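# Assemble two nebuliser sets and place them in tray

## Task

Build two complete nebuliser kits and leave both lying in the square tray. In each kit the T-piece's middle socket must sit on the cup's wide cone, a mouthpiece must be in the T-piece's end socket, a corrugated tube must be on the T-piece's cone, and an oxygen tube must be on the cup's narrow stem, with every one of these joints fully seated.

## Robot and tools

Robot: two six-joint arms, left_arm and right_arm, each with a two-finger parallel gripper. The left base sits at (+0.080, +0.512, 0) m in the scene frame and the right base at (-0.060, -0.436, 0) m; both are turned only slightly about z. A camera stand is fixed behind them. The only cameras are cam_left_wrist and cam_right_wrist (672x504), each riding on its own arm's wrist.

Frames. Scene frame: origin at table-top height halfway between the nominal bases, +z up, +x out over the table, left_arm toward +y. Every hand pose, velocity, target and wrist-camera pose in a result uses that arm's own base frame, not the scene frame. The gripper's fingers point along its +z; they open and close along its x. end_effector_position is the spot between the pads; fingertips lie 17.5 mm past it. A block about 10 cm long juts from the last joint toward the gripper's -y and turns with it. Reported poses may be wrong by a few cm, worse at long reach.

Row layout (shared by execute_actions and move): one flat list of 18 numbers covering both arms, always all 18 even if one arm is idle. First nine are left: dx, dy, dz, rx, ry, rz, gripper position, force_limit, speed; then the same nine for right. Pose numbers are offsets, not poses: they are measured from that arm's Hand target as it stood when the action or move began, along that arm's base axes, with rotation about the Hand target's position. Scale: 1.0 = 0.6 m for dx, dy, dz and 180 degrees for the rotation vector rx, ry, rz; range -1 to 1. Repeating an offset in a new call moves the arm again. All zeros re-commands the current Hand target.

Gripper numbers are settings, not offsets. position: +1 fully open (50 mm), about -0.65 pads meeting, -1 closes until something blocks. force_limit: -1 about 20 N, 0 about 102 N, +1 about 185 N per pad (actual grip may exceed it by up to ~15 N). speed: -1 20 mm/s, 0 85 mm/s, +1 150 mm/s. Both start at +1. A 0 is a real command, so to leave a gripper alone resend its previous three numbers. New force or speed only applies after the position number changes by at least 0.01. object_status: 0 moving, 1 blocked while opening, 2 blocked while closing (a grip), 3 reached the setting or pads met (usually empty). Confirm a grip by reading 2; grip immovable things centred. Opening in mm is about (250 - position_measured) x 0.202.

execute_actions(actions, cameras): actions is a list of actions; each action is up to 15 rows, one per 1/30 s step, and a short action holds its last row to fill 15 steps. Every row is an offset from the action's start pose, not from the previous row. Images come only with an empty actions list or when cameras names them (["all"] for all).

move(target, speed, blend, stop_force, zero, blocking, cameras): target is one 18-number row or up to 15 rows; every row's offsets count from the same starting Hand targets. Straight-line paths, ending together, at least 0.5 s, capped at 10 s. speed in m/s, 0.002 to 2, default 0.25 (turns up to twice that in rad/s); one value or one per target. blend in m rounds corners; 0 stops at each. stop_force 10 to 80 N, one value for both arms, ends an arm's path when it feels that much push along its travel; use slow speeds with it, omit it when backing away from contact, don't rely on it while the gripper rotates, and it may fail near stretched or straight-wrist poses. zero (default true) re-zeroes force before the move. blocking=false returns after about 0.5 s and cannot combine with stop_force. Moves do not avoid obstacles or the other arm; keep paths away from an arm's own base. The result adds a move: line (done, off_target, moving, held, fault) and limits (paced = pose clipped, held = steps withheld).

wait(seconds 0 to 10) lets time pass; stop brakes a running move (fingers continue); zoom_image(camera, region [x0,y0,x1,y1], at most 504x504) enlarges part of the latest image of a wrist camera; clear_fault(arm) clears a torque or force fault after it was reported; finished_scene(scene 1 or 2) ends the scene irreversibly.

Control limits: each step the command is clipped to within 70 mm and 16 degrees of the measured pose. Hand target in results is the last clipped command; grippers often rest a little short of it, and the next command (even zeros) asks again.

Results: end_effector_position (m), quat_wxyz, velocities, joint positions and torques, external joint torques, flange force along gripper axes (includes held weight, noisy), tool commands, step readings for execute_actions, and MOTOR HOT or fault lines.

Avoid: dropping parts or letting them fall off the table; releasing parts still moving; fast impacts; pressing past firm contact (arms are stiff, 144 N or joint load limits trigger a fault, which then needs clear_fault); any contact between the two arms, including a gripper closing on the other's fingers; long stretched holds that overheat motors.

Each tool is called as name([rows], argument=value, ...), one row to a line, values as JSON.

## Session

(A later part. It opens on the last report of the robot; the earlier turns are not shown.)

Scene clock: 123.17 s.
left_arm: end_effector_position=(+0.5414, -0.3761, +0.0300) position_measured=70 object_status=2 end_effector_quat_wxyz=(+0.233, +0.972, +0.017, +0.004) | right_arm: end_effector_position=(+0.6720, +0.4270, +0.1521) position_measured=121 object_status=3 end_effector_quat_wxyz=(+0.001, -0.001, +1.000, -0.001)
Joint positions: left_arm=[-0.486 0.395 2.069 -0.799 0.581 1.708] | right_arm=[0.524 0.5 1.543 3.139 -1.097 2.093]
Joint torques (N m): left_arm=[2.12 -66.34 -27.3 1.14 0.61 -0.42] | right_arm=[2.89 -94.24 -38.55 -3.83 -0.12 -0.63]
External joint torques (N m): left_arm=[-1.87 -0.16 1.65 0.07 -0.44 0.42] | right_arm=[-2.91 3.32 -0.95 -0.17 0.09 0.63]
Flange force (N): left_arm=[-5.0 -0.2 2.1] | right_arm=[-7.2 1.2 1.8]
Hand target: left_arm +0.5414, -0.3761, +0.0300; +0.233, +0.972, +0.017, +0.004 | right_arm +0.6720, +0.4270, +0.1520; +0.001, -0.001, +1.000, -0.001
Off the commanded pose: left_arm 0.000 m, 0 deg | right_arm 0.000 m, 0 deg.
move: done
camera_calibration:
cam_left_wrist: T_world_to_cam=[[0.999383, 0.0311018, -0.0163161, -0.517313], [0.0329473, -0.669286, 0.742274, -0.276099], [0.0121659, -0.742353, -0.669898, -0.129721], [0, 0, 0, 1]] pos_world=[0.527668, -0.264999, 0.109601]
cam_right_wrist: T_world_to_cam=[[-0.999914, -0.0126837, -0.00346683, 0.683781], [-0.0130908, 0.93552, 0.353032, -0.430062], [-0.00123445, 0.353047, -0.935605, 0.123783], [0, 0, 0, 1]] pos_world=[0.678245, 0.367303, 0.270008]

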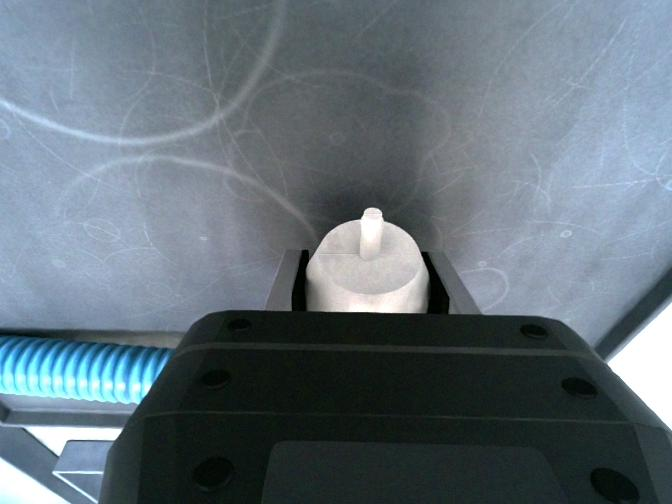

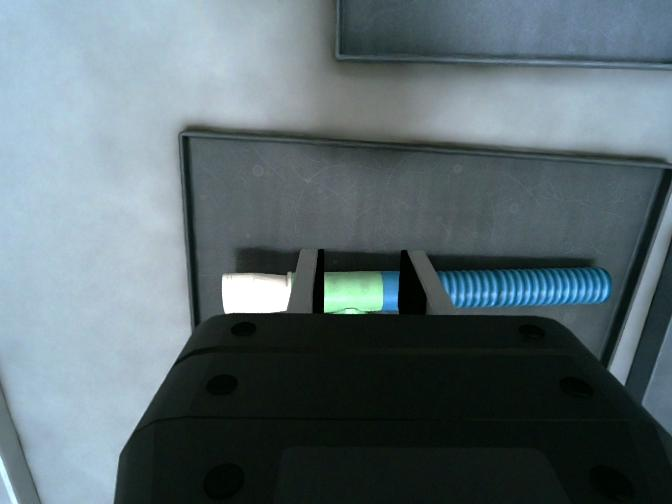

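move([
  [0, 0, 0.0333, 0.0667, 0.0017, 0, -1, 0, -0.9, 0, -0.05, 0.2, 0, 0, 0, 0.208, 0, -0.8],
  [0, 0, 0.0333, 0.0667, 0.0017, 0, -1, 0, -0.9, -0.162, -0.295, 0.2, -0.1956, -0.195, 0.4708, 0.208, 0, -0.8],
  [0, 0, 0.0167, 0.0667, 0.0017, 0, -1, 0, -0.9, -0.162, -0.295, -0.087, -0.1956, -0.195, 0.4708, 0.208, 0, -0.8],
], speed=0.25, blend=0.03, cameras=["all"])

Scene clock: 129.40 s.
left_arm: end_effector_position=(+0.5414, -0.3761, +0.0400) position_measured=70 object_status=2 end_effector_quat_wxyz=(+0.130, +0.991, +0.017, +0.003) | right_arm: end_effector_position=(+0.5748, +0.2500, +0.0998) position_measured=121 object_status=3 end_effector_quat_wxyz=(-0.271, +0.653, -0.653, +0.271)
Joint positions: left_arm=[-0.566 0.384 2.001 -0.364 0.637 1.25] | right_arm=[0.518 0.196 2.328 1.311 -0.371 2.23]
Joint torques (N m): left_arm=[2.32 -68.77 -31.08 2.38 0.12 -0.39] | right_arm=[3.33 -55.01 -30.1 -0.04 -1.39 -0.62]
External joint torques (N m): left_arm=[-2.32 -0.38 1.7 0.03 -0.35 0.39] | right_arm=[-3.37 3.14 -0.95 0.05 0.01 0.62]
Flange force (N): left_arm=[-5.4 0.1 1.5] | right_arm=[0.0 0.0 0.0]
Hand target: left_arm +0.5414, -0.3761, +0.0400; +0.130, +0.991, +0.017, +0.003 | right_arm +0.5748, +0.2500, +0.0998; -0.271, +0.653, -0.653, +0.271
Off the commanded pose: left_arm 0.000 m, 0 deg | right_arm 0.000 m, 0 deg.
move: done
camera_calibration:
cam_left_wrist: T_world_to_cam=[[0.999296, 0.0344649, -0.0148316, -0.515924], [0.0366098, -0.809049, 0.5866, -0.331828], [0.00821766, -0.58673, -0.809741, -0.0567765], [0, 0, 0, 1]] pos_world=[0.528176, -0.283997, 0.141024]
cam_right_wrist: T_world_to_cam=[[0.00801921, -0.999947, 0.00652247, 0.250686], [-0.911189, -0.00999394, -0.411866, 0.581737], [0.41191, -0.00264037, -0.911221, -0.0137557], [0, 0, 0, 1]] pos_world=[0.533728, 0.256451, 0.225428]

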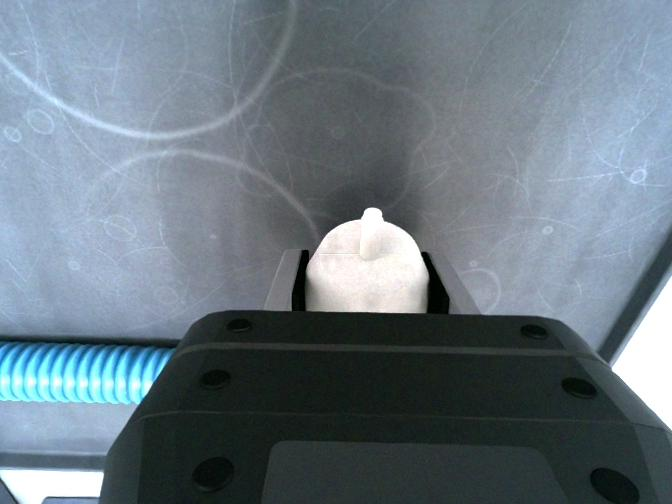

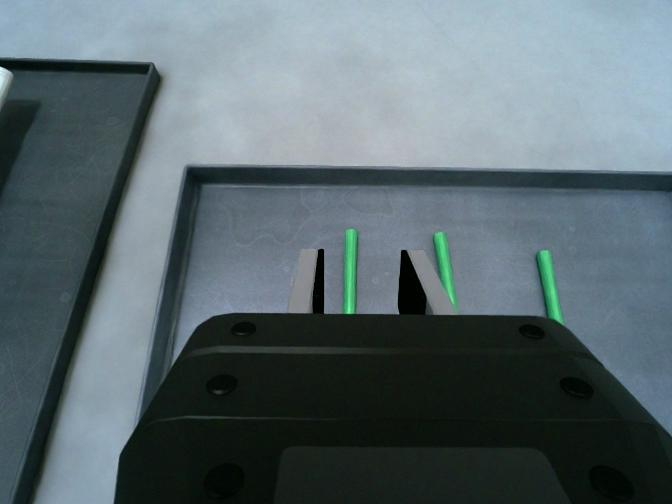

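move(target=[0, 0, -0.03, 0, 0, 0, -1, 0, -0.9, 0, 0, 0, 0, 0, 0, 0.208, 0, -0.8], speed=0.012, stop_force=10)

move([
  [0, 0, 0, 0, 0, 0, -1, 0, -0.9, 0.0253, 0.0043, -0.07, -0.0012, -0.0833, -0.0088, 0.208, 0, -0.8],
  [0, 0, 0, 0, 0, 0, -1, 0, -0.9, 0.0253, 0.0043, -0.0996, -0.0012, -0.0833, -0.0088, 0.208, 0, -0.8],
], speed=[0.12, 0.06], cameras=["all"])

Scene clock: 131.90 s.
left_arm: end_effector_position=(+0.5414, -0.3761, +0.0354) position_measured=70 object_status=2 end_effector_quat_wxyz=(+0.130, +0.991, +0.017, +0.003) | right_arm: end_effector_position=(+0.5748, +0.2500, +0.0998) position_measured=121 object_status=3 end_effector_quat_wxyz=(-0.271, +0.653, -0.653, +0.271)
Joint positions: left_arm=[-0.566 0.39 2.004 -0.368 0.629 1.255] | right_arm=[0.518 0.196 2.328 1.311 -0.371 2.23]
Joint torques (N m): left_arm=[-0.06 -61.11 -25.07 3.12 0 -0.19] | right_arm=[3.24 -54.71 -29.95 -0.09 -1.37 -0.6]
External joint torques (N m): left_arm=[0.34 -9.26 -4.44 -0.7 -0.26 0.19] | right_arm=[-3.28 2.96 -1.13 0.1 -0.01 0.6]
Flange force (N): left_arm=[-2.0 1.1 -13.3] | right_arm=[0.0 0.0 0.0]
Hand target: left_arm +0.5414, -0.3761, +0.0355; +0.130, +0.991, +0.017, +0.003 (not the last commanded pose) | right_arm +0.5748, +0.2500, +0.0998; -0.271, +0.653, -0.653, +0.271
Off the commanded pose: left_arm 0.013 m, 0 deg | right_arm 0.000 m, 0 deg.
move: contact (left_arm)

Scene clock: 133.73 s.
left_arm: end_effector_position=(+0.5414, -0.3761, +0.0355) position_measured=70 object_status=2 end_effector_quat_wxyz=(+0.130, +0.991, +0.017, +0.003) | right_arm: end_effector_position=(+0.5900, +0.2526, +0.0400) position_measured=121 object_status=3 end_effector_quat_wxyz=(-0.349, +0.604, -0.620, +0.359)
Joint positions: left_arm=[-0.566 0.39 2.004 -0.368 0.629 1.255] | right_arm=[0.573 0.424 2.409 0.746 -0.806 2.901]
Joint torques (N m): left_arm=[0.66 -61.07 -25.67 3.16 -0.11 -0.22] | right_arm=[3.49 -65.36 -17.73 0.41 -2.57 -0.58]
External joint torques (N m): left_arm=[-0.46 -8.67 -3.42 -0.78 -0.12 0.22] | right_arm=[-3.48 2.74 -0.72 0.1 -0.07 0.59]
Flange force (N): left_arm=[-3.8 1.1 -12.0] | right_arm=[5.1 3.1 9.7]
Hand target: left_arm +0.5414, -0.3761, +0.0355; +0.130, +0.991, +0.017, +0.003 | right_arm +0.5900, +0.2526, +0.0400; -0.349, +0.604, -0.620, +0.359
Off the commanded pose: left_arm 0.000 m, 0 deg | right_arm 0.000 m, 0 deg.
move: done
camera_calibration:
cam_left_wrist: T_world_to_cam=[[0.999299, 0.0344372, -0.0146941, -0.51602], [0.036506, -0.809002, 0.586671, -0.329071], [0.00831572, -0.586796, -0.809692, -0.0605788], [0, 0, 0, 1]] pos_world=[0.528175, -0.283996, 0.136424]
cam_right_wrist: T_world_to_cam=[[-0.0217109, -0.999728, 0.00856358, 0.270881], [-0.773611, 0.0113734, -0.633559, 0.493245], [0.633289, -0.02038, -0.773647, -0.20613], [0, 0, 0, 1]] pos_world=[0.518001, 0.260997, 0.150707]

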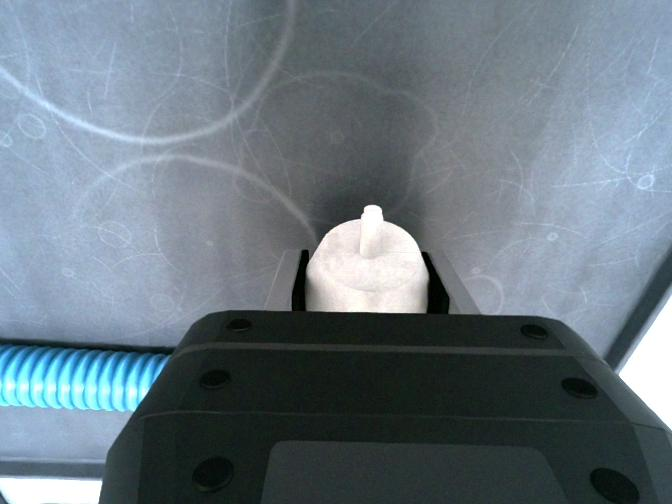

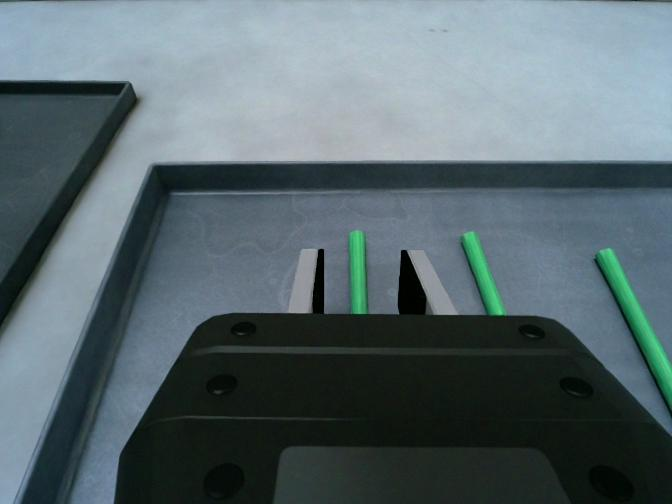

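move(target=[0, 0, 0, 0, 0, 0, -1, 0, -0.9, 0, 0, -0.05, 0, 0, 0, 0.208, 0, -0.8], speed=0.012, stop_force=10)

move([
  [0, 0, 0.0008, 0, 0, 0, -1, 0, -0.9, 0, 0, 0.0017, 0, 0, 0, 0.208, 0, -0.8],
  [0, 0, 0.0008, 0, 0, 0, 1, 0, -0.8, 0, 0, 0.0017, 0, 0, 0, -1, 0, -0.9],
  [0, 0, 0.167, 0, 0, 0, 1, 0, -0.8, 0, 0, 0.0017, 0, 0, 0, -1, 0, -0.9],
], speed=[0.01, 0.01, 0.1], cameras=["all"])

Scene clock: 136.73 s.
left_arm: end_effector_position=(+0.5414, -0.3761, +0.0355) position_measured=70 object_status=2 end_effector_quat_wxyz=(+0.130, +0.991, +0.017, +0.003) | right_arm: end_effector_position=(+0.5901, +0.2526, +0.0204) position_measured=121 object_status=3 end_effector_quat_wxyz=(-0.349, +0.604, -0.620, +0.359)
Joint positions: left_arm=[-0.566 0.39 2.004 -0.368 0.629 1.255] | right_arm=[0.573 0.47 2.411 0.717 -0.842 2.945]
Joint torques (N m): left_arm=[0.51 -61.5 -25.63 3.17 -0.14 -0.16] | right_arm=[1.6 -57.42 -13.51 0.73 0.68 -0.62]
External joint torques (N m): left_arm=[-0.25 -8.96 -3.75 -0.77 -0.1 0.16] | right_arm=[-1.56 -7.58 -3.08 -0.27 -3.35 0.62]
Flange force (N): left_arm=[-3.3 1.3 -12.7] | right_arm=[4.7 -8.6 -5.4]
Hand target: left_arm +0.5414, -0.3761, +0.0355; +0.130, +0.991, +0.017, +0.003 | right_arm +0.5901, +0.2526, +0.0204; -0.349, +0.604, -0.620, +0.359 (not the last commanded pose)
Off the commanded pose: left_arm 0.000 m, 0 deg | right_arm 0.010 m, 0 deg.
move: contact (right_arm)

Scene clock: 139.83 s.
left_arm: end_effector_position=(+0.5415, -0.3761, +0.1357) position_measured=3 object_status=3 end_effector_quat_wxyz=(+0.130, +0.991, +0.017, +0.003) | right_arm: end_effector_position=(+0.5901, +0.2526, +0.0215) position_measured=237 object_status=2 end_effector_quat_wxyz=(-0.349, +0.604, -0.620, +0.359)
Joint positions: left_arm=[-0.566 0.273 1.937 -0.298 0.803 1.163] | right_arm=[0.573 0.467 2.411 0.718 -0.84 2.942]
Joint torques (N m): left_arm=[2.1 -63.32 -36.72 2.84 0.14 -0.39] | right_arm=[3.09 -63.18 -13.92 0.46 -0.79 -0.61]
External joint torques (N m): left_arm=[-2.07 0.33 2.02 0.04 -0.42 0.39] | right_arm=[-3.1 -1.8 -2.72 0.01 -1.88 0.61]
Flange force (N): left_arm=[-4.8 -0.3 3.0] | right_arm=[4.7 -2.3 4.5]
Hand target: left_arm +0.5414, -0.3761, +0.1357; +0.130, +0.991, +0.017, +0.003 | right_arm +0.5901, +0.2526, +0.0214; -0.349, +0.604, -0.620, +0.359
Off the commanded pose: left_arm 0.000 m, 0 deg | right_arm 0.000 m, 0 deg.
move: done
camera_calibration:
cam_left_wrist: T_world_to_cam=[[0.999298, 0.0344931, -0.0146113, -0.51455], [0.0365026, -0.809, 0.586674, -0.387912], [0.00841568, -0.586795, -0.809692, 0.0205803], [0, 0, 0, 1]] pos_world=[0.528175, -0.283996, 0.236723]
cam_right_wrist: T_world_to_cam=[[-0.0217908, -0.999726, 0.00849233, 0.271091], [-0.773382, 0.011473, -0.633837, 0.481352], [0.633566, -0.0203796, -0.77342, -0.220695], [0, 0, 0, 1]] pos_world=[0.518, 0.260997, 0.132107]

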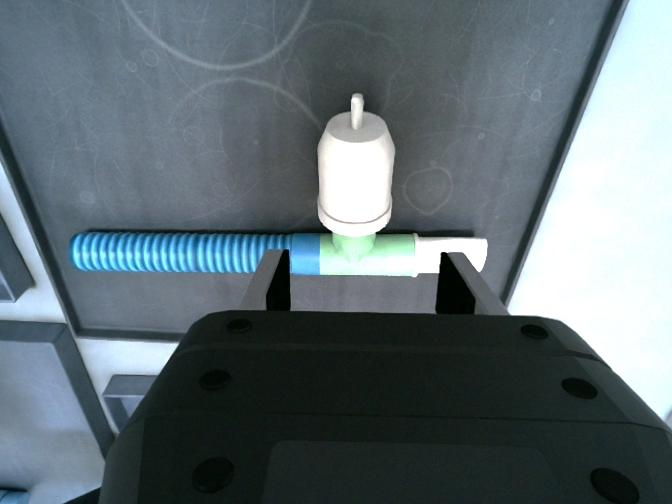

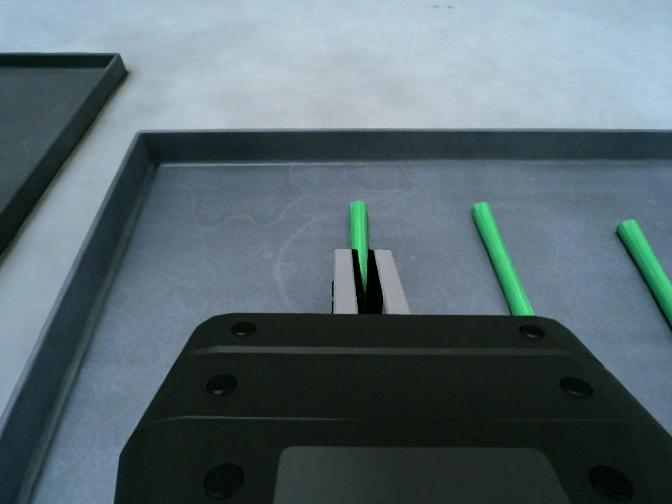

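zoom_image(camera="cam_left_wrist", region=[270, 80, 500, 290])

Scaled by 2.191 from the camera's 672x504 image, which has a finer 960x720 frame.

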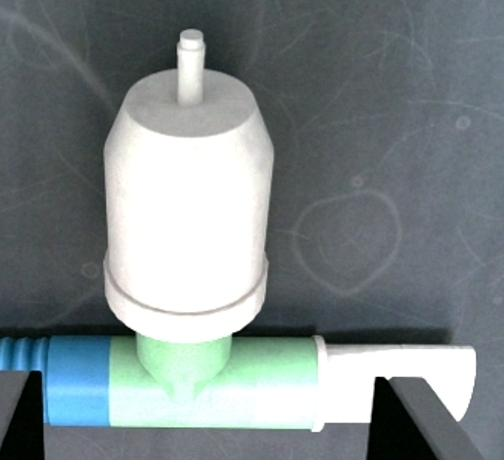

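move([
  [0, 0, 0, 0, 0, 0, 1, 0, -0.8, 0, 0, 0.15, 0, 0, 0, -1, 0, -0.9],
  [0, 0, 0, 0.3331, 0.0116, 0, 1, 0, -0.8, 0, -0.285, 0.3, 0, 0, 0.0089, -1, 0, -0.9],
  [0, 0, -0.14, 0.3331, 0.0116, 0, 1, 0, -0.8, 0, -0.285, 0.3, 0, 0, 0.0089, -1, 0, -0.9],
], speed=[0.2, 0.25, 0.15], blend=[0.03, 0.01, 0], cameras=["all"])

Scene clock: 144.00 s.
left_arm: end_effector_position=(+0.5414, -0.3760, +0.0516) position_measured=3 object_status=3 end_effector_quat_wxyz=(-0.383, +0.924, +0.016, -0.006) | right_arm: end_effector_position=(+0.5901, +0.0816, +0.2014) position_measured=237 object_status=2 end_effector_quat_wxyz=(-0.354, +0.612, -0.612, +0.354)
Joint positions: left_arm=[-0.858 0.676 1.641 0.463 1.495 0.48] | right_arm=[0.137 -0.025 2.463 0.341 -0.36 2.889]
Joint torques (N m): left_arm=[2.2 -97.01 -33.01 3.82 2.48 -0.37] | right_arm=[2.96 -32.64 -31.62 2.17 -2.54 -0.65]
External joint torques (N m): left_arm=[-2.14 -2.53 0.78 0.13 -0.51 0.38] | right_arm=[-2.88 2.86 -0.89 0.27 -0.1 0.65]
Flange force (N): left_arm=[-5.0 -3.3 0.3] | right_arm=[0.0 0.0 0.0]
Hand target: left_arm +0.5414, -0.3761, +0.0517; -0.383, +0.924, +0.016, -0.006 | right_arm +0.5901, +0.0816, +0.2014; -0.354, +0.612, -0.612, +0.354
Off the commanded pose: left_arm 0.000 m, 0 deg | right_arm 0.000 m, 0 deg.
move: done
camera_calibration:
cam_left_wrist: T_world_to_cam=[[0.99885, 0.0473079, -0.00781872, -0.511005], [0.0400029, -0.912061, -0.408098, -0.327808], [-0.0264374, 0.407316, -0.912905, 0.35049], [0, 0, 0, 1]] pos_world=[0.532797, -0.417567, 0.182191]
cam_right_wrist: T_world_to_cam=[[0.00613309, -0.999946, 0.00843978, 0.0821354], [-0.773413, -0.0100933, -0.633822, 0.599236], [0.633873, -0.00264015, -0.773433, -0.0866387], [0, 0, 0, 1]] pos_world=[0.517871, 0.0879504, 0.312107]

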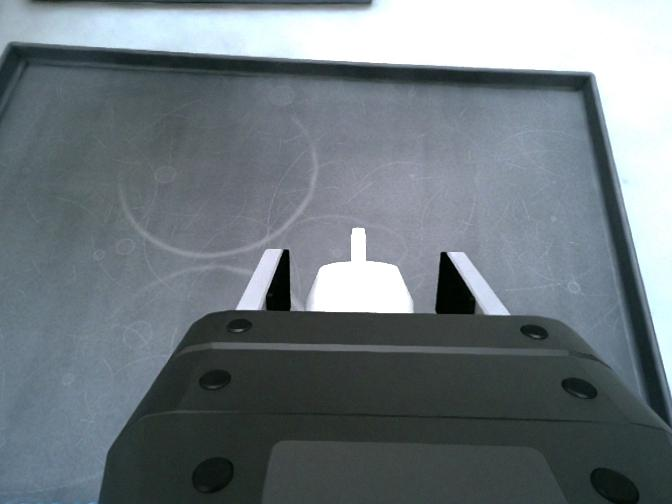

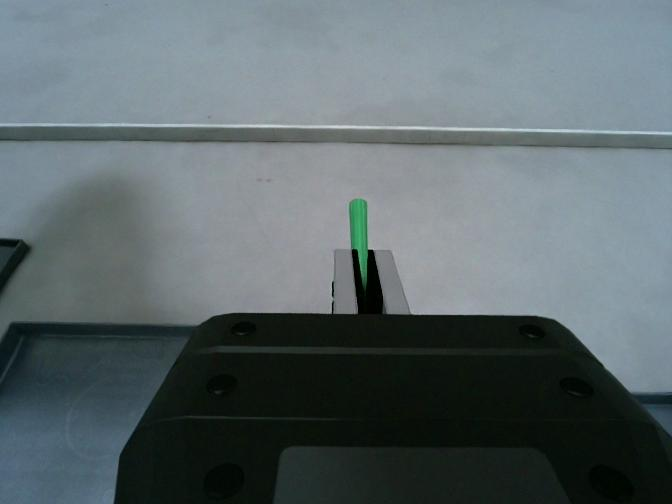

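move([
  [-0.0017, 0, -0.0395, 0, 0, 0, 1, 0, -0.8, 0, 0, 0, 0, 0, 0, -1, 0, -0.9],
  [-0.0017, 0, -0.0395, 0, 0, 0, -1, 0, -0.9, 0, 0, 0, 0, 0, 0, -1, 0, -0.9],
], speed=0.05)

move([
  [0, 0, 0.1, -0.0667, -0.0023, 0, -1, 0, -0.9, 0, 0, 0, 0, 0, 0, -1, 0, -0.9],
  [0.017, -0.0362, 0.1533, -0.0505, -0.0541, 0.498, -1, 0, -0.9, 0, 0, 0, 0, 0, 0, -1, 0, -0.9],
], speed=0.12, blend=0.02, cameras=["all"])

Scene clock: 146.17 s.
left_arm: end_effector_position=(+0.5404, -0.3761, +0.0279) position_measured=69 object_status=2 end_effector_quat_wxyz=(-0.383, +0.924, +0.016, -0.006) | right_arm: end_effector_position=(+0.5901, +0.0816, +0.2014) position_measured=237 object_status=2 end_effector_quat_wxyz=(-0.354, +0.612, -0.612, +0.354)
Joint positions: left_arm=[-0.859 0.701 1.649 0.464 1.466 0.464] | right_arm=[0.137 -0.025 2.463 0.341 -0.36 2.889]
Joint torques (N m): left_arm=[2.24 -98.23 -32.53 3.64 2.4 -0.4] | right_arm=[3.75 -32.31 -31.57 2.23 -2.67 -0.58]
External joint torques (N m): left_arm=[-1.51 -1.83 1.59 0.15 -0.41 0.4] | right_arm=[-3.79 2.92 -0.9 0.21 0.04 0.58]
Flange force (N): left_arm=[-5.0 -3.6 1.6] | right_arm=[0.0 0.0 0.0]
Hand target: left_arm +0.5404, -0.3761, +0.0280; -0.383, +0.924, +0.016, -0.006 | right_arm +0.5901, +0.0816, +0.2014; -0.354, +0.612, -0.612, +0.354
Off the commanded pose: left_arm 0.000 m, 0 deg | right_arm 0.000 m, 0 deg.
move: done

Scene clock: 153.87 s.
left_arm: end_effector_position=(+0.5506, -0.3978, +0.1199) position_measured=69 object_status=2 end_effector_quat_wxyz=(-0.198, +0.666, +0.689, -0.204) | right_arm: end_effector_position=(+0.5901, +0.0816, +0.2014) position_measured=237 object_status=2 end_effector_quat_wxyz=(-0.354, +0.612, -0.612, +0.354)
Joint positions: left_arm=[-0.549 0.585 1.566 -0.304 1.493 -0.481] | right_arm=[0.137 -0.025 2.463 0.341 -0.36 2.889]
Joint torques (N m): left_arm=[2.31 -92.32 -36.46 2.65 2 -0.41] | right_arm=[2.88 -32.41 -31.67 2.25 -2.57 -0.58]
External joint torques (N m): left_arm=[-2.45 -1.64 1.62 0.06 -0.45 0.41] | right_arm=[-2.91 2.76 -0.73 0.2 -0.06 0.58]
Flange force (N): left_arm=[1.1 -5.8 4.2] | right_arm=[0.0 0.0 0.0]
Hand target: left_arm +0.5506, -0.3978, +0.1199; -0.198, +0.666, +0.689, -0.204 | right_arm +0.5901, +0.0816, +0.2014; -0.354, +0.612, -0.612, +0.354
Off the commanded pose: left_arm 0.000 m, 0 deg | right_arm 0.000 m, 0 deg.
move: done
camera_calibration:
cam_left_wrist: T_world_to_cam=[[-0.0454476, 0.998914, -0.0102311, 0.43515], [0.976949, 0.0423052, -0.209241, -0.480252], [-0.208581, -0.0195047, -0.977811, 0.360264], [0, 0, 0, 1]] pos_world=[0.564103, -0.407333, 0.256234]
cam_right_wrist: T_world_to_cam=[[0.00613309, -0.999946, 0.00843978, 0.0821354], [-0.773413, -0.0100933, -0.633822, 0.599236], [0.633873, -0.00264015, -0.773433, -0.0866387], [0, 0, 0, 1]] pos_world=[0.517871, 0.0879504, 0.312107]

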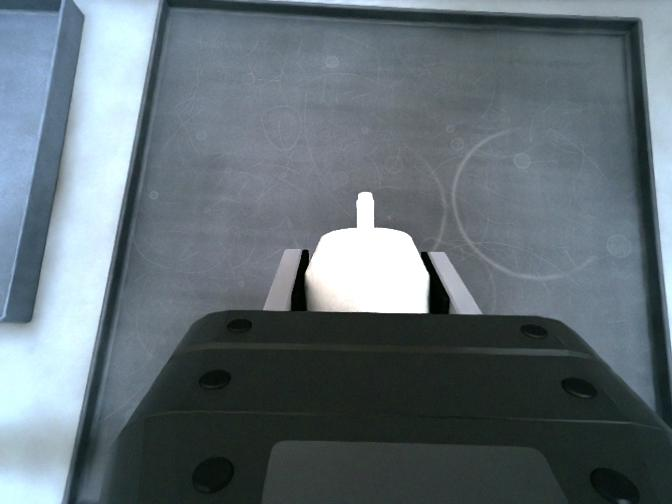

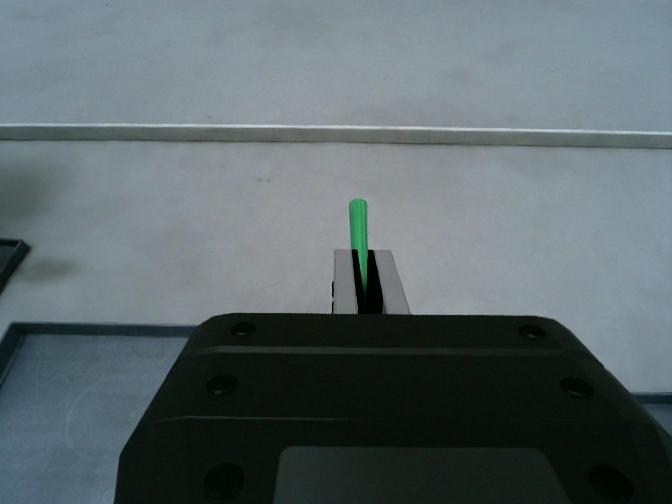

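move([
  [0, 0, 0, 0, 0, 0, -1, 0, -0.9, -0.0567, 0.7535, 0, 0, 0, 0, -1, 0, -0.9],
  [0, 0, 0, 0, 0, 0, -1, 0, -0.9, -0.0567, 0.7535, -0.1078, 0, 0, 0, -1, 0, -0.9],
], speed=[0.3, 0.15], blend=0.03, cameras=["all"])

Scene clock: 156.53 s.
left_arm: end_effector_position=(+0.5506, -0.3978, +0.1199) position_measured=69 object_status=2 end_effector_quat_wxyz=(-0.198, +0.666, +0.689, -0.204) | right_arm: end_effector_position=(+0.5560, +0.5337, +0.1367) position_measured=237 object_status=2 end_effector_quat_wxyz=(-0.354, +0.612, -0.612, +0.354)
Joint positions: left_arm=[-0.549 0.585 1.566 -0.304 1.493 -0.481] | right_arm=[0.996 0.433 2.025 1.501 -0.817 2.328]
Joint torques (N m): left_arm=[2.12 -92.52 -36.57 2.59 2.04 -0.42] | right_arm=[2.95 -81.32 -32.12 -1.26 -1.84 -0.6]
External joint torques (N m): left_arm=[-2 -1.04 1.96 0.11 -0.5 0.42] | right_arm=[-3 3.53 -0.79 0.01 -0.02 0.6]
Flange force (N): left_arm=[1.6 -5.1 4.7] | right_arm=[-1.6 2.0 8.7]
Hand target: left_arm +0.5506, -0.3978, +0.1199; -0.198, +0.666, +0.689, -0.204 | right_arm +0.5560, +0.5337, +0.1368; -0.354, +0.612, -0.612, +0.354
Off the commanded pose: left_arm 0.000 m, 0 deg | right_arm 0.000 m, 0 deg.
move: done
camera_calibration:
cam_left_wrist: T_world_to_cam=[[-0.0454476, 0.998914, -0.0102311, 0.43515], [0.976949, 0.0423052, -0.209241, -0.480252], [-0.208581, -0.0195047, -0.977811, 0.360264], [0, 0, 0, 1]] pos_world=[0.564103, -0.407333, 0.256234]
cam_right_wrist: T_world_to_cam=[[0.0061473, -0.999944, 0.00858048, 0.534924], [-0.773413, -0.0101934, -0.633821, 0.536471], [0.633873, -0.00273997, -0.773432, -0.113817], [0, 0, 0, 1]] pos_world=[0.483771, 0.54005, 0.247407]

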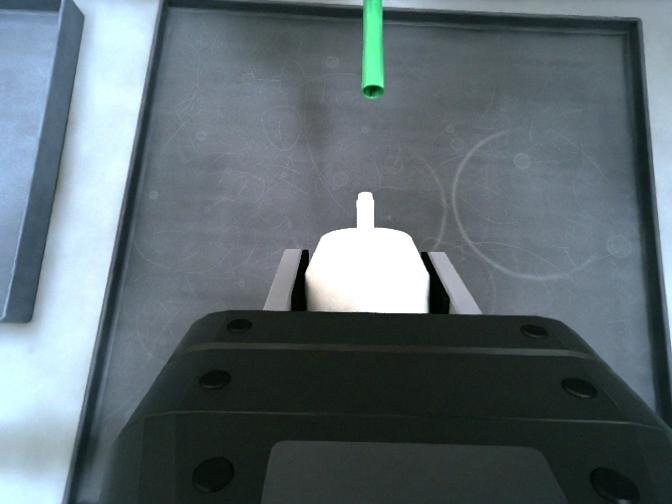

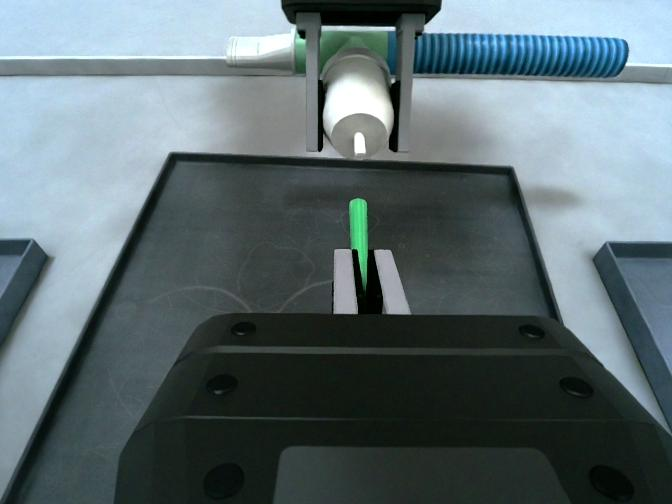

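zoom_image(camera="cam_right_wrist", region=[300, 20, 420, 260])

zoom_image(camera="cam_left_wrist", region=[320, 0, 420, 250])

Scaled by 2.100 from the camera's 672x504 image, which has a finer 960x720 frame.

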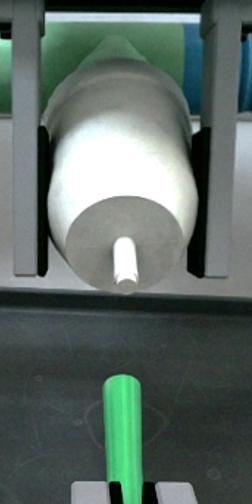

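Scaled by 2.016 from the camera's 672x504 image, which has a finer 960x720 frame.

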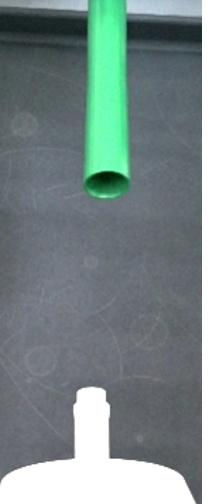

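move(target=[0, 0, 0, 0, 0, 0, -1, 0, -0.9, 0.0367, -0.0033, 0.002, 0, 0, 0, -1, 0, -0.9], speed=0.05, cameras=["all"])

zoom_image(camera="cam_right_wrist", region=[300, 60, 420, 260])

zoom_image(camera="cam_left_wrist", region=[320, 90, 420, 270])

Scene clock: 158.57 s.
left_arm: end_effector_position=(+0.5506, -0.3978, +0.1199) position_measured=69 object_status=2 end_effector_quat_wxyz=(-0.198, +0.666, +0.689, -0.204) | right_arm: end_effector_position=(+0.5781, +0.5317, +0.1380) position_measured=237 object_status=2 end_effector_quat_wxyz=(-0.354, +0.612, -0.612, +0.354)
Joint positions: left_arm=[-0.549 0.585 1.566 -0.304 1.493 -0.481] | right_arm=[0.965 0.443 2.006 1.485 -0.797 2.316]
Joint torques (N m): left_arm=[2.16 -92.6 -36.43 2.61 2.03 -0.39] | right_arm=[2.83 -82.47 -32.32 -1.2 -1.87 -0.64]
External joint torques (N m): left_arm=[-1.79 -0.83 1.82 0.1 -0.49 0.39] | right_arm=[-2.84 3.49 -0.86 0.01 0.02 0.64]
Flange force (N): left_arm=[1.5 -4.5 4.4] | right_arm=[-1.5 2.0 8.5]
Hand target: left_arm +0.5506, -0.3978, +0.1199; -0.198, +0.666, +0.689, -0.204 | right_arm +0.5781, +0.5317, +0.1380; -0.354, +0.612, -0.612, +0.354
Off the commanded pose: left_arm 0.000 m, 0 deg | right_arm 0.000 m, 0 deg.
move: done
camera_calibration:
cam_left_wrist: T_world_to_cam=[[-0.0454476, 0.998914, -0.0102311, 0.43515], [0.976949, 0.0423052, -0.209241, -0.480252], [-0.208581, -0.0195047, -0.977811, 0.360264], [0, 0, 0, 1]] pos_world=[0.564103, -0.407333, 0.256234]
cam_right_wrist: T_world_to_cam=[[0.00613309, -0.999946, 0.00843978, 0.53282], [-0.773413, -0.0100933, -0.633822, 0.55425], [0.633873, -0.00264015, -0.773433, -0.126957], [0, 0, 0, 1]] pos_world=[0.505871, 0.53805, 0.248607]

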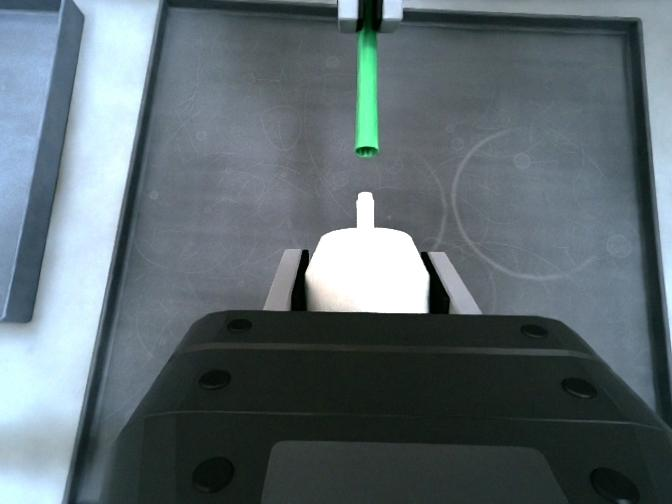

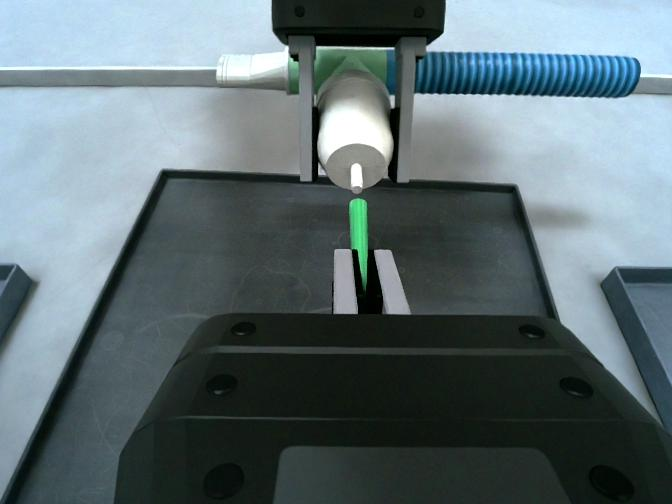

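Scaled by 2.520 from the camera's 672x504 image, which has a finer 960x720 frame.

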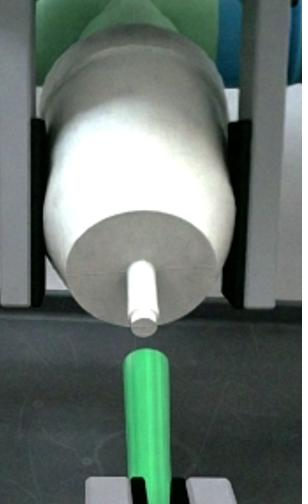

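Scaled by 2.800 from the camera's 672x504 image, which has a finer 960x720 frame.

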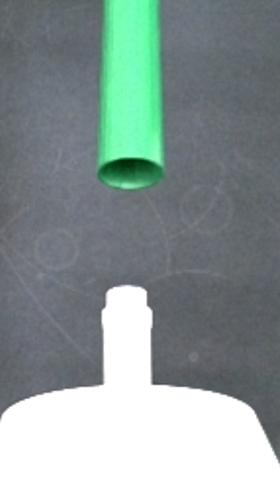

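move(target=[0, 0, 0, 0, 0, 0, -1, 0, -0.9, 0, 0.0, -0.0047, 0, 0, 0, -1, 0, -0.9], speed=0.03)

move(target=[0, 0, 0, 0, 0, 0, -1, 0, -0.9, 0.0667, 0, 0, 0, 0, 0, -1, 0, -0.9], speed=0.012, stop_force=12, cameras=["all"])

zoom_image(camera="cam_right_wrist", region=[300, 60, 420, 260])

zoom_image(camera="cam_left_wrist", region=[320, 90, 420, 270])

Scene clock: 162.50 s.
left_arm: end_effector_position=(+0.5506, -0.3978, +0.1199) position_measured=69 object_status=2 end_effector_quat_wxyz=(-0.198, +0.666, +0.689, -0.204) | right_arm: end_effector_position=(+0.5781, +0.5317, +0.1351) position_measured=237 object_status=2 end_effector_quat_wxyz=(-0.354, +0.612, -0.612, +0.354)
Joint positions: left_arm=[-0.549 0.585 1.566 -0.304 1.493 -0.481] | right_arm=[0.965 0.446 2.007 1.48 -0.797 2.323]
Joint torques (N m): left_arm=[2.44 -92.56 -36.45 2.61 2.08 -0.4] | right_arm=[3.25 -82.7 -32.15 -1.15 -1.87 -0.61]
External joint torques (N m): left_arm=[-2.49 -1.06 1.74 0.09 -0.54 0.4] | right_arm=[-3.34 3.47 -0.94 -0.02 0.01 0.61]
Flange force (N): left_arm=[0.8 -5.1 4.6] | right_arm=[-1.2 1.6 9.2]
Hand target: left_arm +0.5506, -0.3978, +0.1199; -0.198, +0.666, +0.689, -0.204 | right_arm +0.5781, +0.5317, +0.1351; -0.354, +0.612, -0.612, +0.354
Off the commanded pose: left_arm 0.000 m, 0 deg | right_arm 0.000 m, 0 deg.
move: done

Scene clock: 165.47 s.
left_arm: end_effector_position=(+0.5506, -0.3978, +0.1199) position_measured=69 object_status=2 end_effector_quat_wxyz=(-0.198, +0.666, +0.689, -0.204) | right_arm: end_effector_position=(+0.6066, +0.5317, +0.1351) position_measured=237 object_status=2 end_effector_quat_wxyz=(-0.354, +0.612, -0.612, +0.354)
Joint positions: left_arm=[-0.549 0.585 1.566 -0.304 1.493 -0.481] | right_arm=[0.928 0.464 1.976 1.463 -0.772 2.308]
Joint torques (N m): left_arm=[-5.62 -92.65 -28.37 0.09 6.27 -0.49] | right_arm=[-6.26 -83.97 -39.14 -2.59 -3.32 -0.58]
External joint torques (N m): left_arm=[5.51 -1.82 -6.51 2.62 -4.72 0.49] | right_arm=[6.24 2.6 5.71 1.5 1.49 0.58]
Flange force (N): left_arm=[1.9 10.0 -5.0] | right_arm=[0.4 9.9 -8.7]
Hand target: left_arm +0.5506, -0.3978, +0.1199; -0.198, +0.666, +0.689, -0.204 | right_arm +0.6066, +0.5317, +0.1351; -0.354, +0.612, -0.612, +0.354 (not the last commanded pose)
Off the commanded pose: left_arm 0.000 m, 0 deg | right_arm 0.011 m, 0 deg.
move: contact (right_arm)
camera_calibration:
cam_left_wrist: T_world_to_cam=[[-0.0454486, 0.998914, -0.0102355, 0.435151], [0.976969, 0.0423071, -0.209145, -0.480287], [-0.208485, -0.0195051, -0.977831, 0.360215], [0, 0, 0, 1]] pos_world=[0.564102, -0.407333, 0.256234]
cam_right_wrist: T_world_to_cam=[[0.0062116, -0.999945, 0.00850205, 0.532711], [-0.773501, -0.0101931, -0.633713, 0.574671], [0.633764, -0.00263997, -0.773522, -0.147171], [0, 0, 0, 1]] pos_world=[0.534471, 0.53815, 0.245807]

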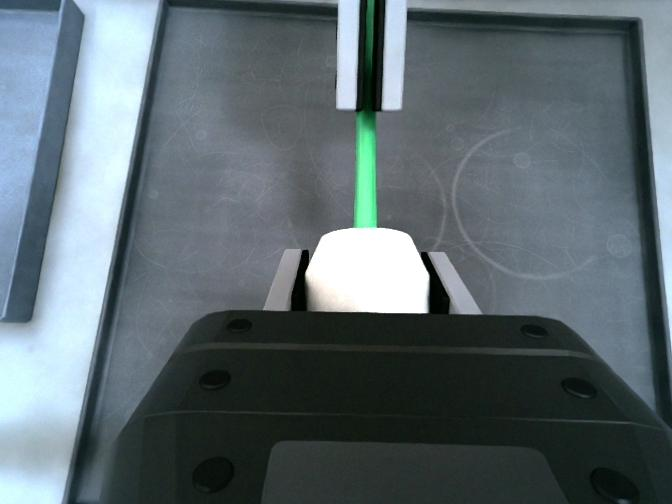

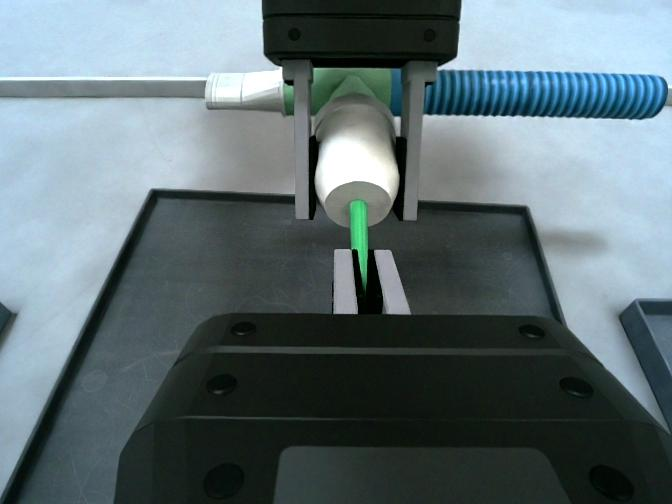

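Scaled by 2.520 from the camera's 672x504 image, which has a finer 960x720 frame.

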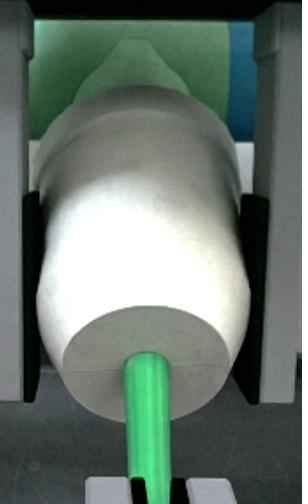

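Scaled by 2.800 from the camera's 672x504 image, which has a finer 960x720 frame.

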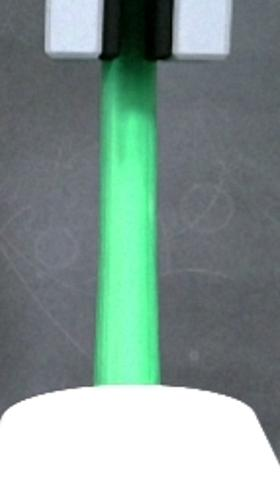

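move(target=[0, 0, 0, 0, 0, 0, -1, 0, -0.9, 0.02, 0, 0, 0, 0, 0, -1, 0, -0.9], speed=0.006, stop_force=35, zero=false)

move([
  [0, 0, 0, 0, 0, 0, -1, 0, -0.9, -0.0013, 0, 0, 0, 0, 0, -1, 0, -0.9],
  [0, 0, 0, 0, 0, 0, -1, 0, -0.9, -0.0013, 0, 0, 0, 0, 0, 0, 0, -0.9],
  [0, 0, 0, 0, 0, 0, -1, 0, -0.9, -0.02, 0, 0.1, 0, 0, 0, 0, 0, -0.9],
], speed=[0.01, 0.01, 0.1], cameras=["all"])

Scene clock: 166.47 s.
left_arm: end_effector_position=(+0.5507, -0.3978, +0.1200) position_measured=69 object_status=2 end_effector_quat_wxyz=(-0.198, +0.666, +0.689, -0.204) | right_arm: end_effector_position=(+0.6075, +0.5317, +0.1351) position_measured=237 object_status=2 end_effector_quat_wxyz=(-0.354, +0.612, -0.612, +0.354)
Joint positions: left_arm=[-0.548 0.585 1.566 -0.304 1.493 -0.481] | right_arm=[0.927 0.464 1.975 1.462 -0.771 2.307]
Joint torques (N m): left_arm=[-14.05 -92.12 -18.1 -2.23 10.93 -0.46] | right_arm=[-18.05 -85 -46.51 -4.29 -5.54 -0.52]
External joint torques (N m): left_arm=[13.84 -1.4 -16.65 4.92 -9.39 0.46] | right_arm=[17.84 3.55 12.96 3.21 3.71 0.52]
Flange force (N): left_arm=[0.2 29.5 -16.8] | right_arm=[-0.9 20.9 -26.6]
Hand target: left_arm +0.5506, -0.3978, +0.1199; -0.198, +0.666, +0.689, -0.204 | right_arm +0.6075, +0.5317, +0.1351; -0.354, +0.612, -0.612, +0.354 (not the last commanded pose)
Off the commanded pose: left_arm 0.000 m, 0 deg | right_arm 0.011 m, 0 deg.
move: contact (right_arm)

Scene clock: 168.93 s.
left_arm: end_effector_position=(+0.5506, -0.3978, +0.1199) position_measured=69 object_status=2 end_effector_quat_wxyz=(-0.198, +0.666, +0.689, -0.204) | right_arm: end_effector_position=(+0.5955, +0.5317, +0.1952) position_measured=152 object_status=3 end_effector_quat_wxyz=(-0.354, +0.612, -0.612, +0.354)
Joint positions: left_arm=[-0.549 0.585 1.566 -0.304 1.493 -0.481] | right_arm=[0.942 0.38 1.959 1.577 -0.777 2.163]
Joint torques (N m): left_arm=[2.45 -92.38 -36.53 2.64 2.02 -0.4] | right_arm=[3.26 -79.3 -35.67 -1.66 -1.49 -0.61]
External joint torques (N m): left_arm=[-2.03 -0.95 1.9 0.08 -0.5 0.4] | right_arm=[-3.39 3.18 -0.78 0.07 -0.03 0.61]
Flange force (N): left_arm=[1.4 -4.9 4.6] | right_arm=[-1.1 0.7 8.4]
Hand target: left_arm +0.5506, -0.3978, +0.1199; -0.198, +0.666, +0.689, -0.204 | right_arm +0.5955, +0.5317, +0.1951; -0.354, +0.612, -0.612, +0.354
Off the commanded pose: left_arm 0.000 m, 0 deg | right_arm 0.000 m, 0 deg.
move: done
camera_calibration:
cam_left_wrist: T_world_to_cam=[[-0.0454476, 0.998914, -0.0102311, 0.43515], [0.976949, 0.0423052, -0.209241, -0.480252], [-0.208581, -0.0195047, -0.977811, 0.360264], [0, 0, 0, 1]] pos_world=[0.564103, -0.407333, 0.256234]
cam_right_wrist: T_world_to_cam=[[0.00613309, -0.999946, 0.00843978, 0.53223], [-0.773413, -0.0100933, -0.633822, 0.604026], [0.633873, -0.00264015, -0.773433, -0.0936686], [0, 0, 0, 1]] pos_world=[0.523271, 0.53805, 0.305907]

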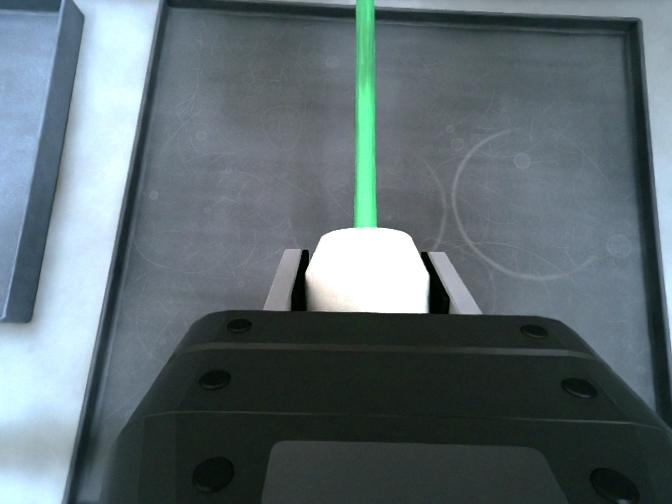

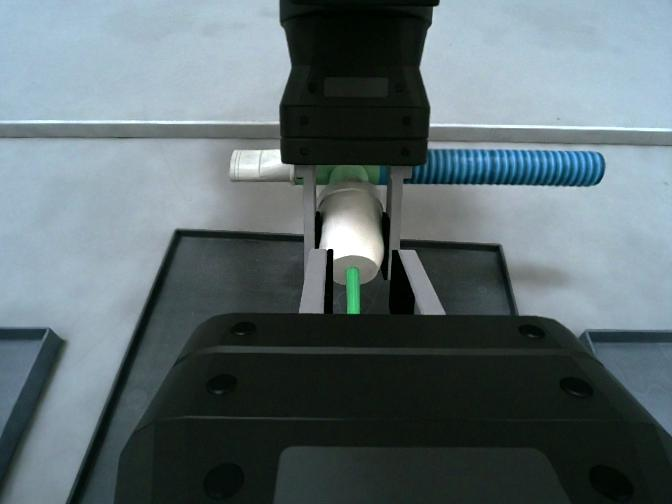

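zoom_image(camera="cam_right_wrist", region=[220, 130, 420, 300])

Scaled by 2.520 from the camera's 672x504 image, which has a finer 960x720 frame.

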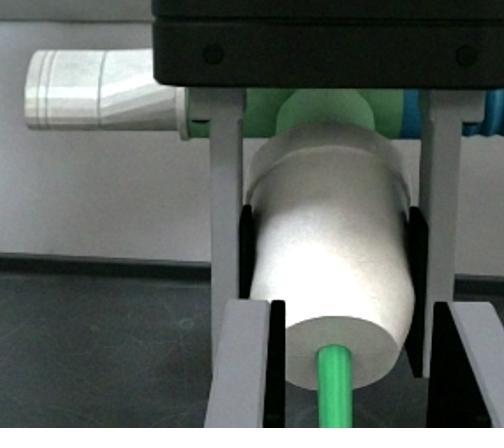

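move([
  [0, 0, 0.02, 0, 0, 0, -1, 0, -0.9, -0.1, -0.05, 0.1, 0, 0, 0, 0.208, 0, -0.8],
  [-0.08, 0.05, 0.02, -0.026, 0.026, 0.24, -1, 0, -0.9, -0.309, -0.16, 0.175, 0, 0.0833, 0, 0.208, 0, -0.8],
  [-0.1612, 0.1042, -0.0167, -0.0524, 0.0516, 0.4811, -1, 0, -0.9, -0.309, -0.16, 0.175, 0, 0.0833, 0, 0.208, 0, -0.8],
], speed=0.25, blend=0.04, cameras=["all"])

Scene clock: 174.70 s.
left_arm: end_effector_position=(+0.4539, -0.3353, +0.1099) position_measured=69 object_status=2 end_effector_quat_wxyz=(-0.004, +0.009, +0.924, -0.383) | right_arm: end_effector_position=(+0.4101, +0.4357, +0.3001) position_measured=121 object_status=3 end_effector_quat_wxyz=(-0.271, +0.653, -0.653, +0.271)
Joint positions: left_arm=[-0.348 0.218 2.267 -1.213 0.798 -0.942] | right_arm=[1.06 -0.018 2.087 2.205 -0.874 1.617]
Joint torques (N m): left_arm=[2.22 -47.49 -25.82 -0.42 1.77 -0.32] | right_arm=[2.92 -42.63 -40.95 -3.85 -0.07 -0.61]
External joint torques (N m): left_arm=[-2.25 0.23 1.29 0.08 -0.46 0.32] | right_arm=[-2.91 3.28 -0.64 -0.16 -0.02 0.61]
Flange force (N): left_arm=[3.8 -1.3 4.6] | right_arm=[-3.3 -2.5 7.7]
Hand target: left_arm +0.4539, -0.3353, +0.1099; -0.004, +0.009, +0.924, -0.383 | right_arm +0.4101, +0.4357, +0.3001; -0.271, +0.653, -0.653, +0.271
Off the commanded pose: left_arm 0.000 m, 0 deg | right_arm 0.000 m, 0 deg.
move: done
camera_calibration:
cam_left_wrist: T_world_to_cam=[[-0.999953, 0.00593228, -0.00761158, 0.468243], [0.00852214, 0.912907, -0.408079, 0.362807], [0.00452782, -0.408125, -0.912915, 0.0973501], [0, 0, 0, 1]] pos_world=[0.464688, -0.294255, 0.24049]
cam_right_wrist: T_world_to_cam=[[0.00806799, -0.999945, 0.00665652, 0.436216], [-0.911097, -0.0100942, -0.412069, 0.516021], [0.412113, -0.00274017, -0.911128, 0.237064], [0, 0, 0, 1]] pos_world=[0.368928, 0.442051, 0.425728]

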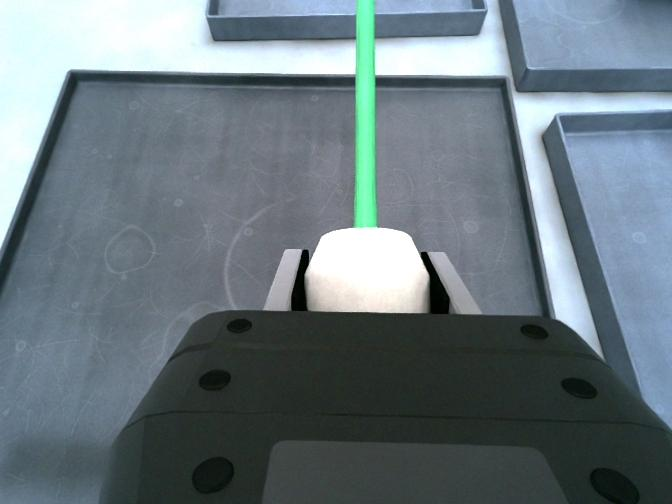

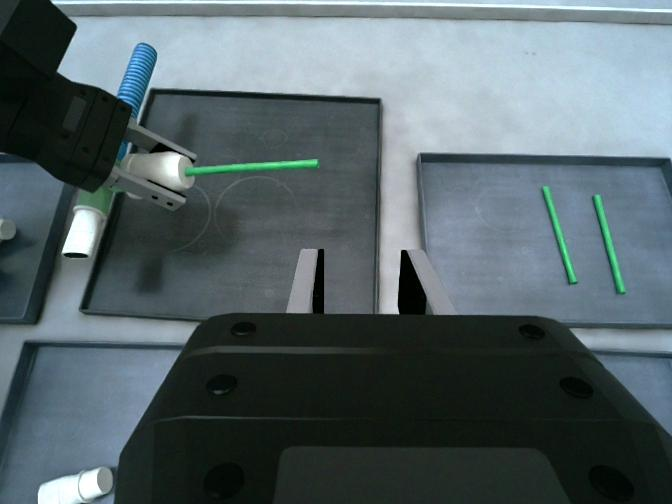

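wait(seconds=0, cameras=["all"])

Scene clock: 176.77 s.
left_arm: end_effector_position=(+0.4539, -0.3353, +0.1099) position_measured=69 object_status=2 end_effector_quat_wxyz=(-0.004, +0.009, +0.924, -0.383) | right_arm: end_effector_position=(+0.4101, +0.4357, +0.3001) position_measured=121 object_status=3 end_effector_quat_wxyz=(-0.271, +0.653, -0.653, +0.271)
Joint positions: left_arm=[-0.348 0.218 2.268 -1.213 0.798 -0.942] | right_arm=[1.06 -0.018 2.087 2.205 -0.874 1.617]
Joint torques (N m): left_arm=[2.07 -47.01 -25.77 -0.42 1.79 -0.39] | right_arm=[3.32 -42.3 -40.6 -3.93 -0.13 -0.58]
External joint torques (N m): left_arm=[-2.01 -0.33 1.49 0.08 -0.49 0.39] | right_arm=[-3.33 2.66 -1.06 -0.09 0.03 0.58]
Flange force (N): left_arm=[4.7 -1.1 3.6] | right_arm=[-2.5 -3.8 7.4]
Hand target: left_arm +0.4539, -0.3353, +0.1099; -0.004, +0.009, +0.924, -0.383 | right_arm +0.4101, +0.4357, +0.3001; -0.271, +0.653, -0.653, +0.271
Tool commands: left_gripper/position=-1.0 left_gripper/force_limit=+0.0 left_gripper/speed=-0.9 right_gripper/position=+0.208 right_gripper/force_limit=+0.0 right_gripper/speed=-0.8
Off the commanded pose: left_arm 0.000 m, 0 deg | right_arm 0.000 m, 0 deg.
camera_calibration:
cam_left_wrist: T_world_to_cam=[[-0.999953, 0.00602298, -0.00765369, 0.468279], [0.00862212, 0.912906, -0.408079, 0.36276], [0.00452925, -0.408125, -0.912915, 0.0973494], [0, 0, 0, 1]] pos_world=[0.464688, -0.294256, 0.24049]
cam_right_wrist: T_world_to_cam=[[0.00806799, -0.999945, 0.00665652, 0.436216], [-0.911097, -0.0100942, -0.412069, 0.516021], [0.412113, -0.00274017, -0.911128, 0.237064], [0, 0, 0, 1]] pos_world=[0.368928, 0.442051, 0.425728]

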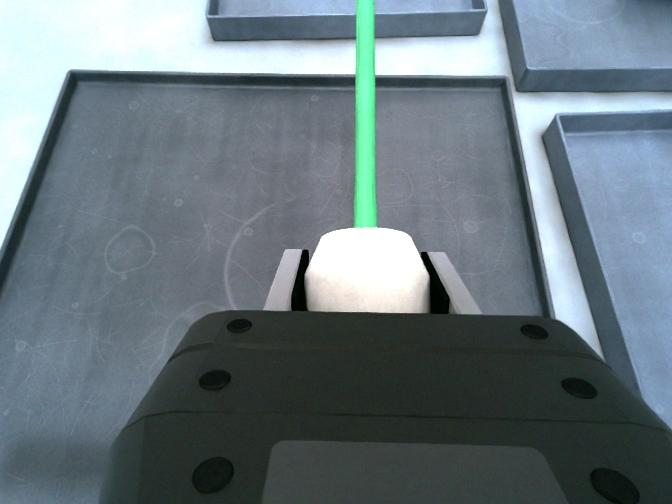

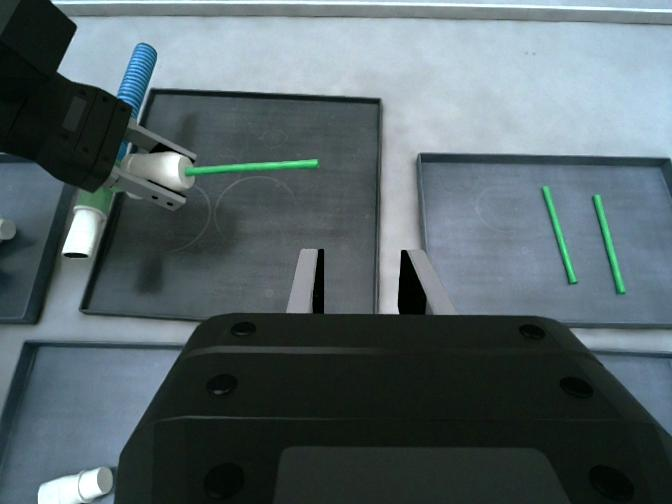

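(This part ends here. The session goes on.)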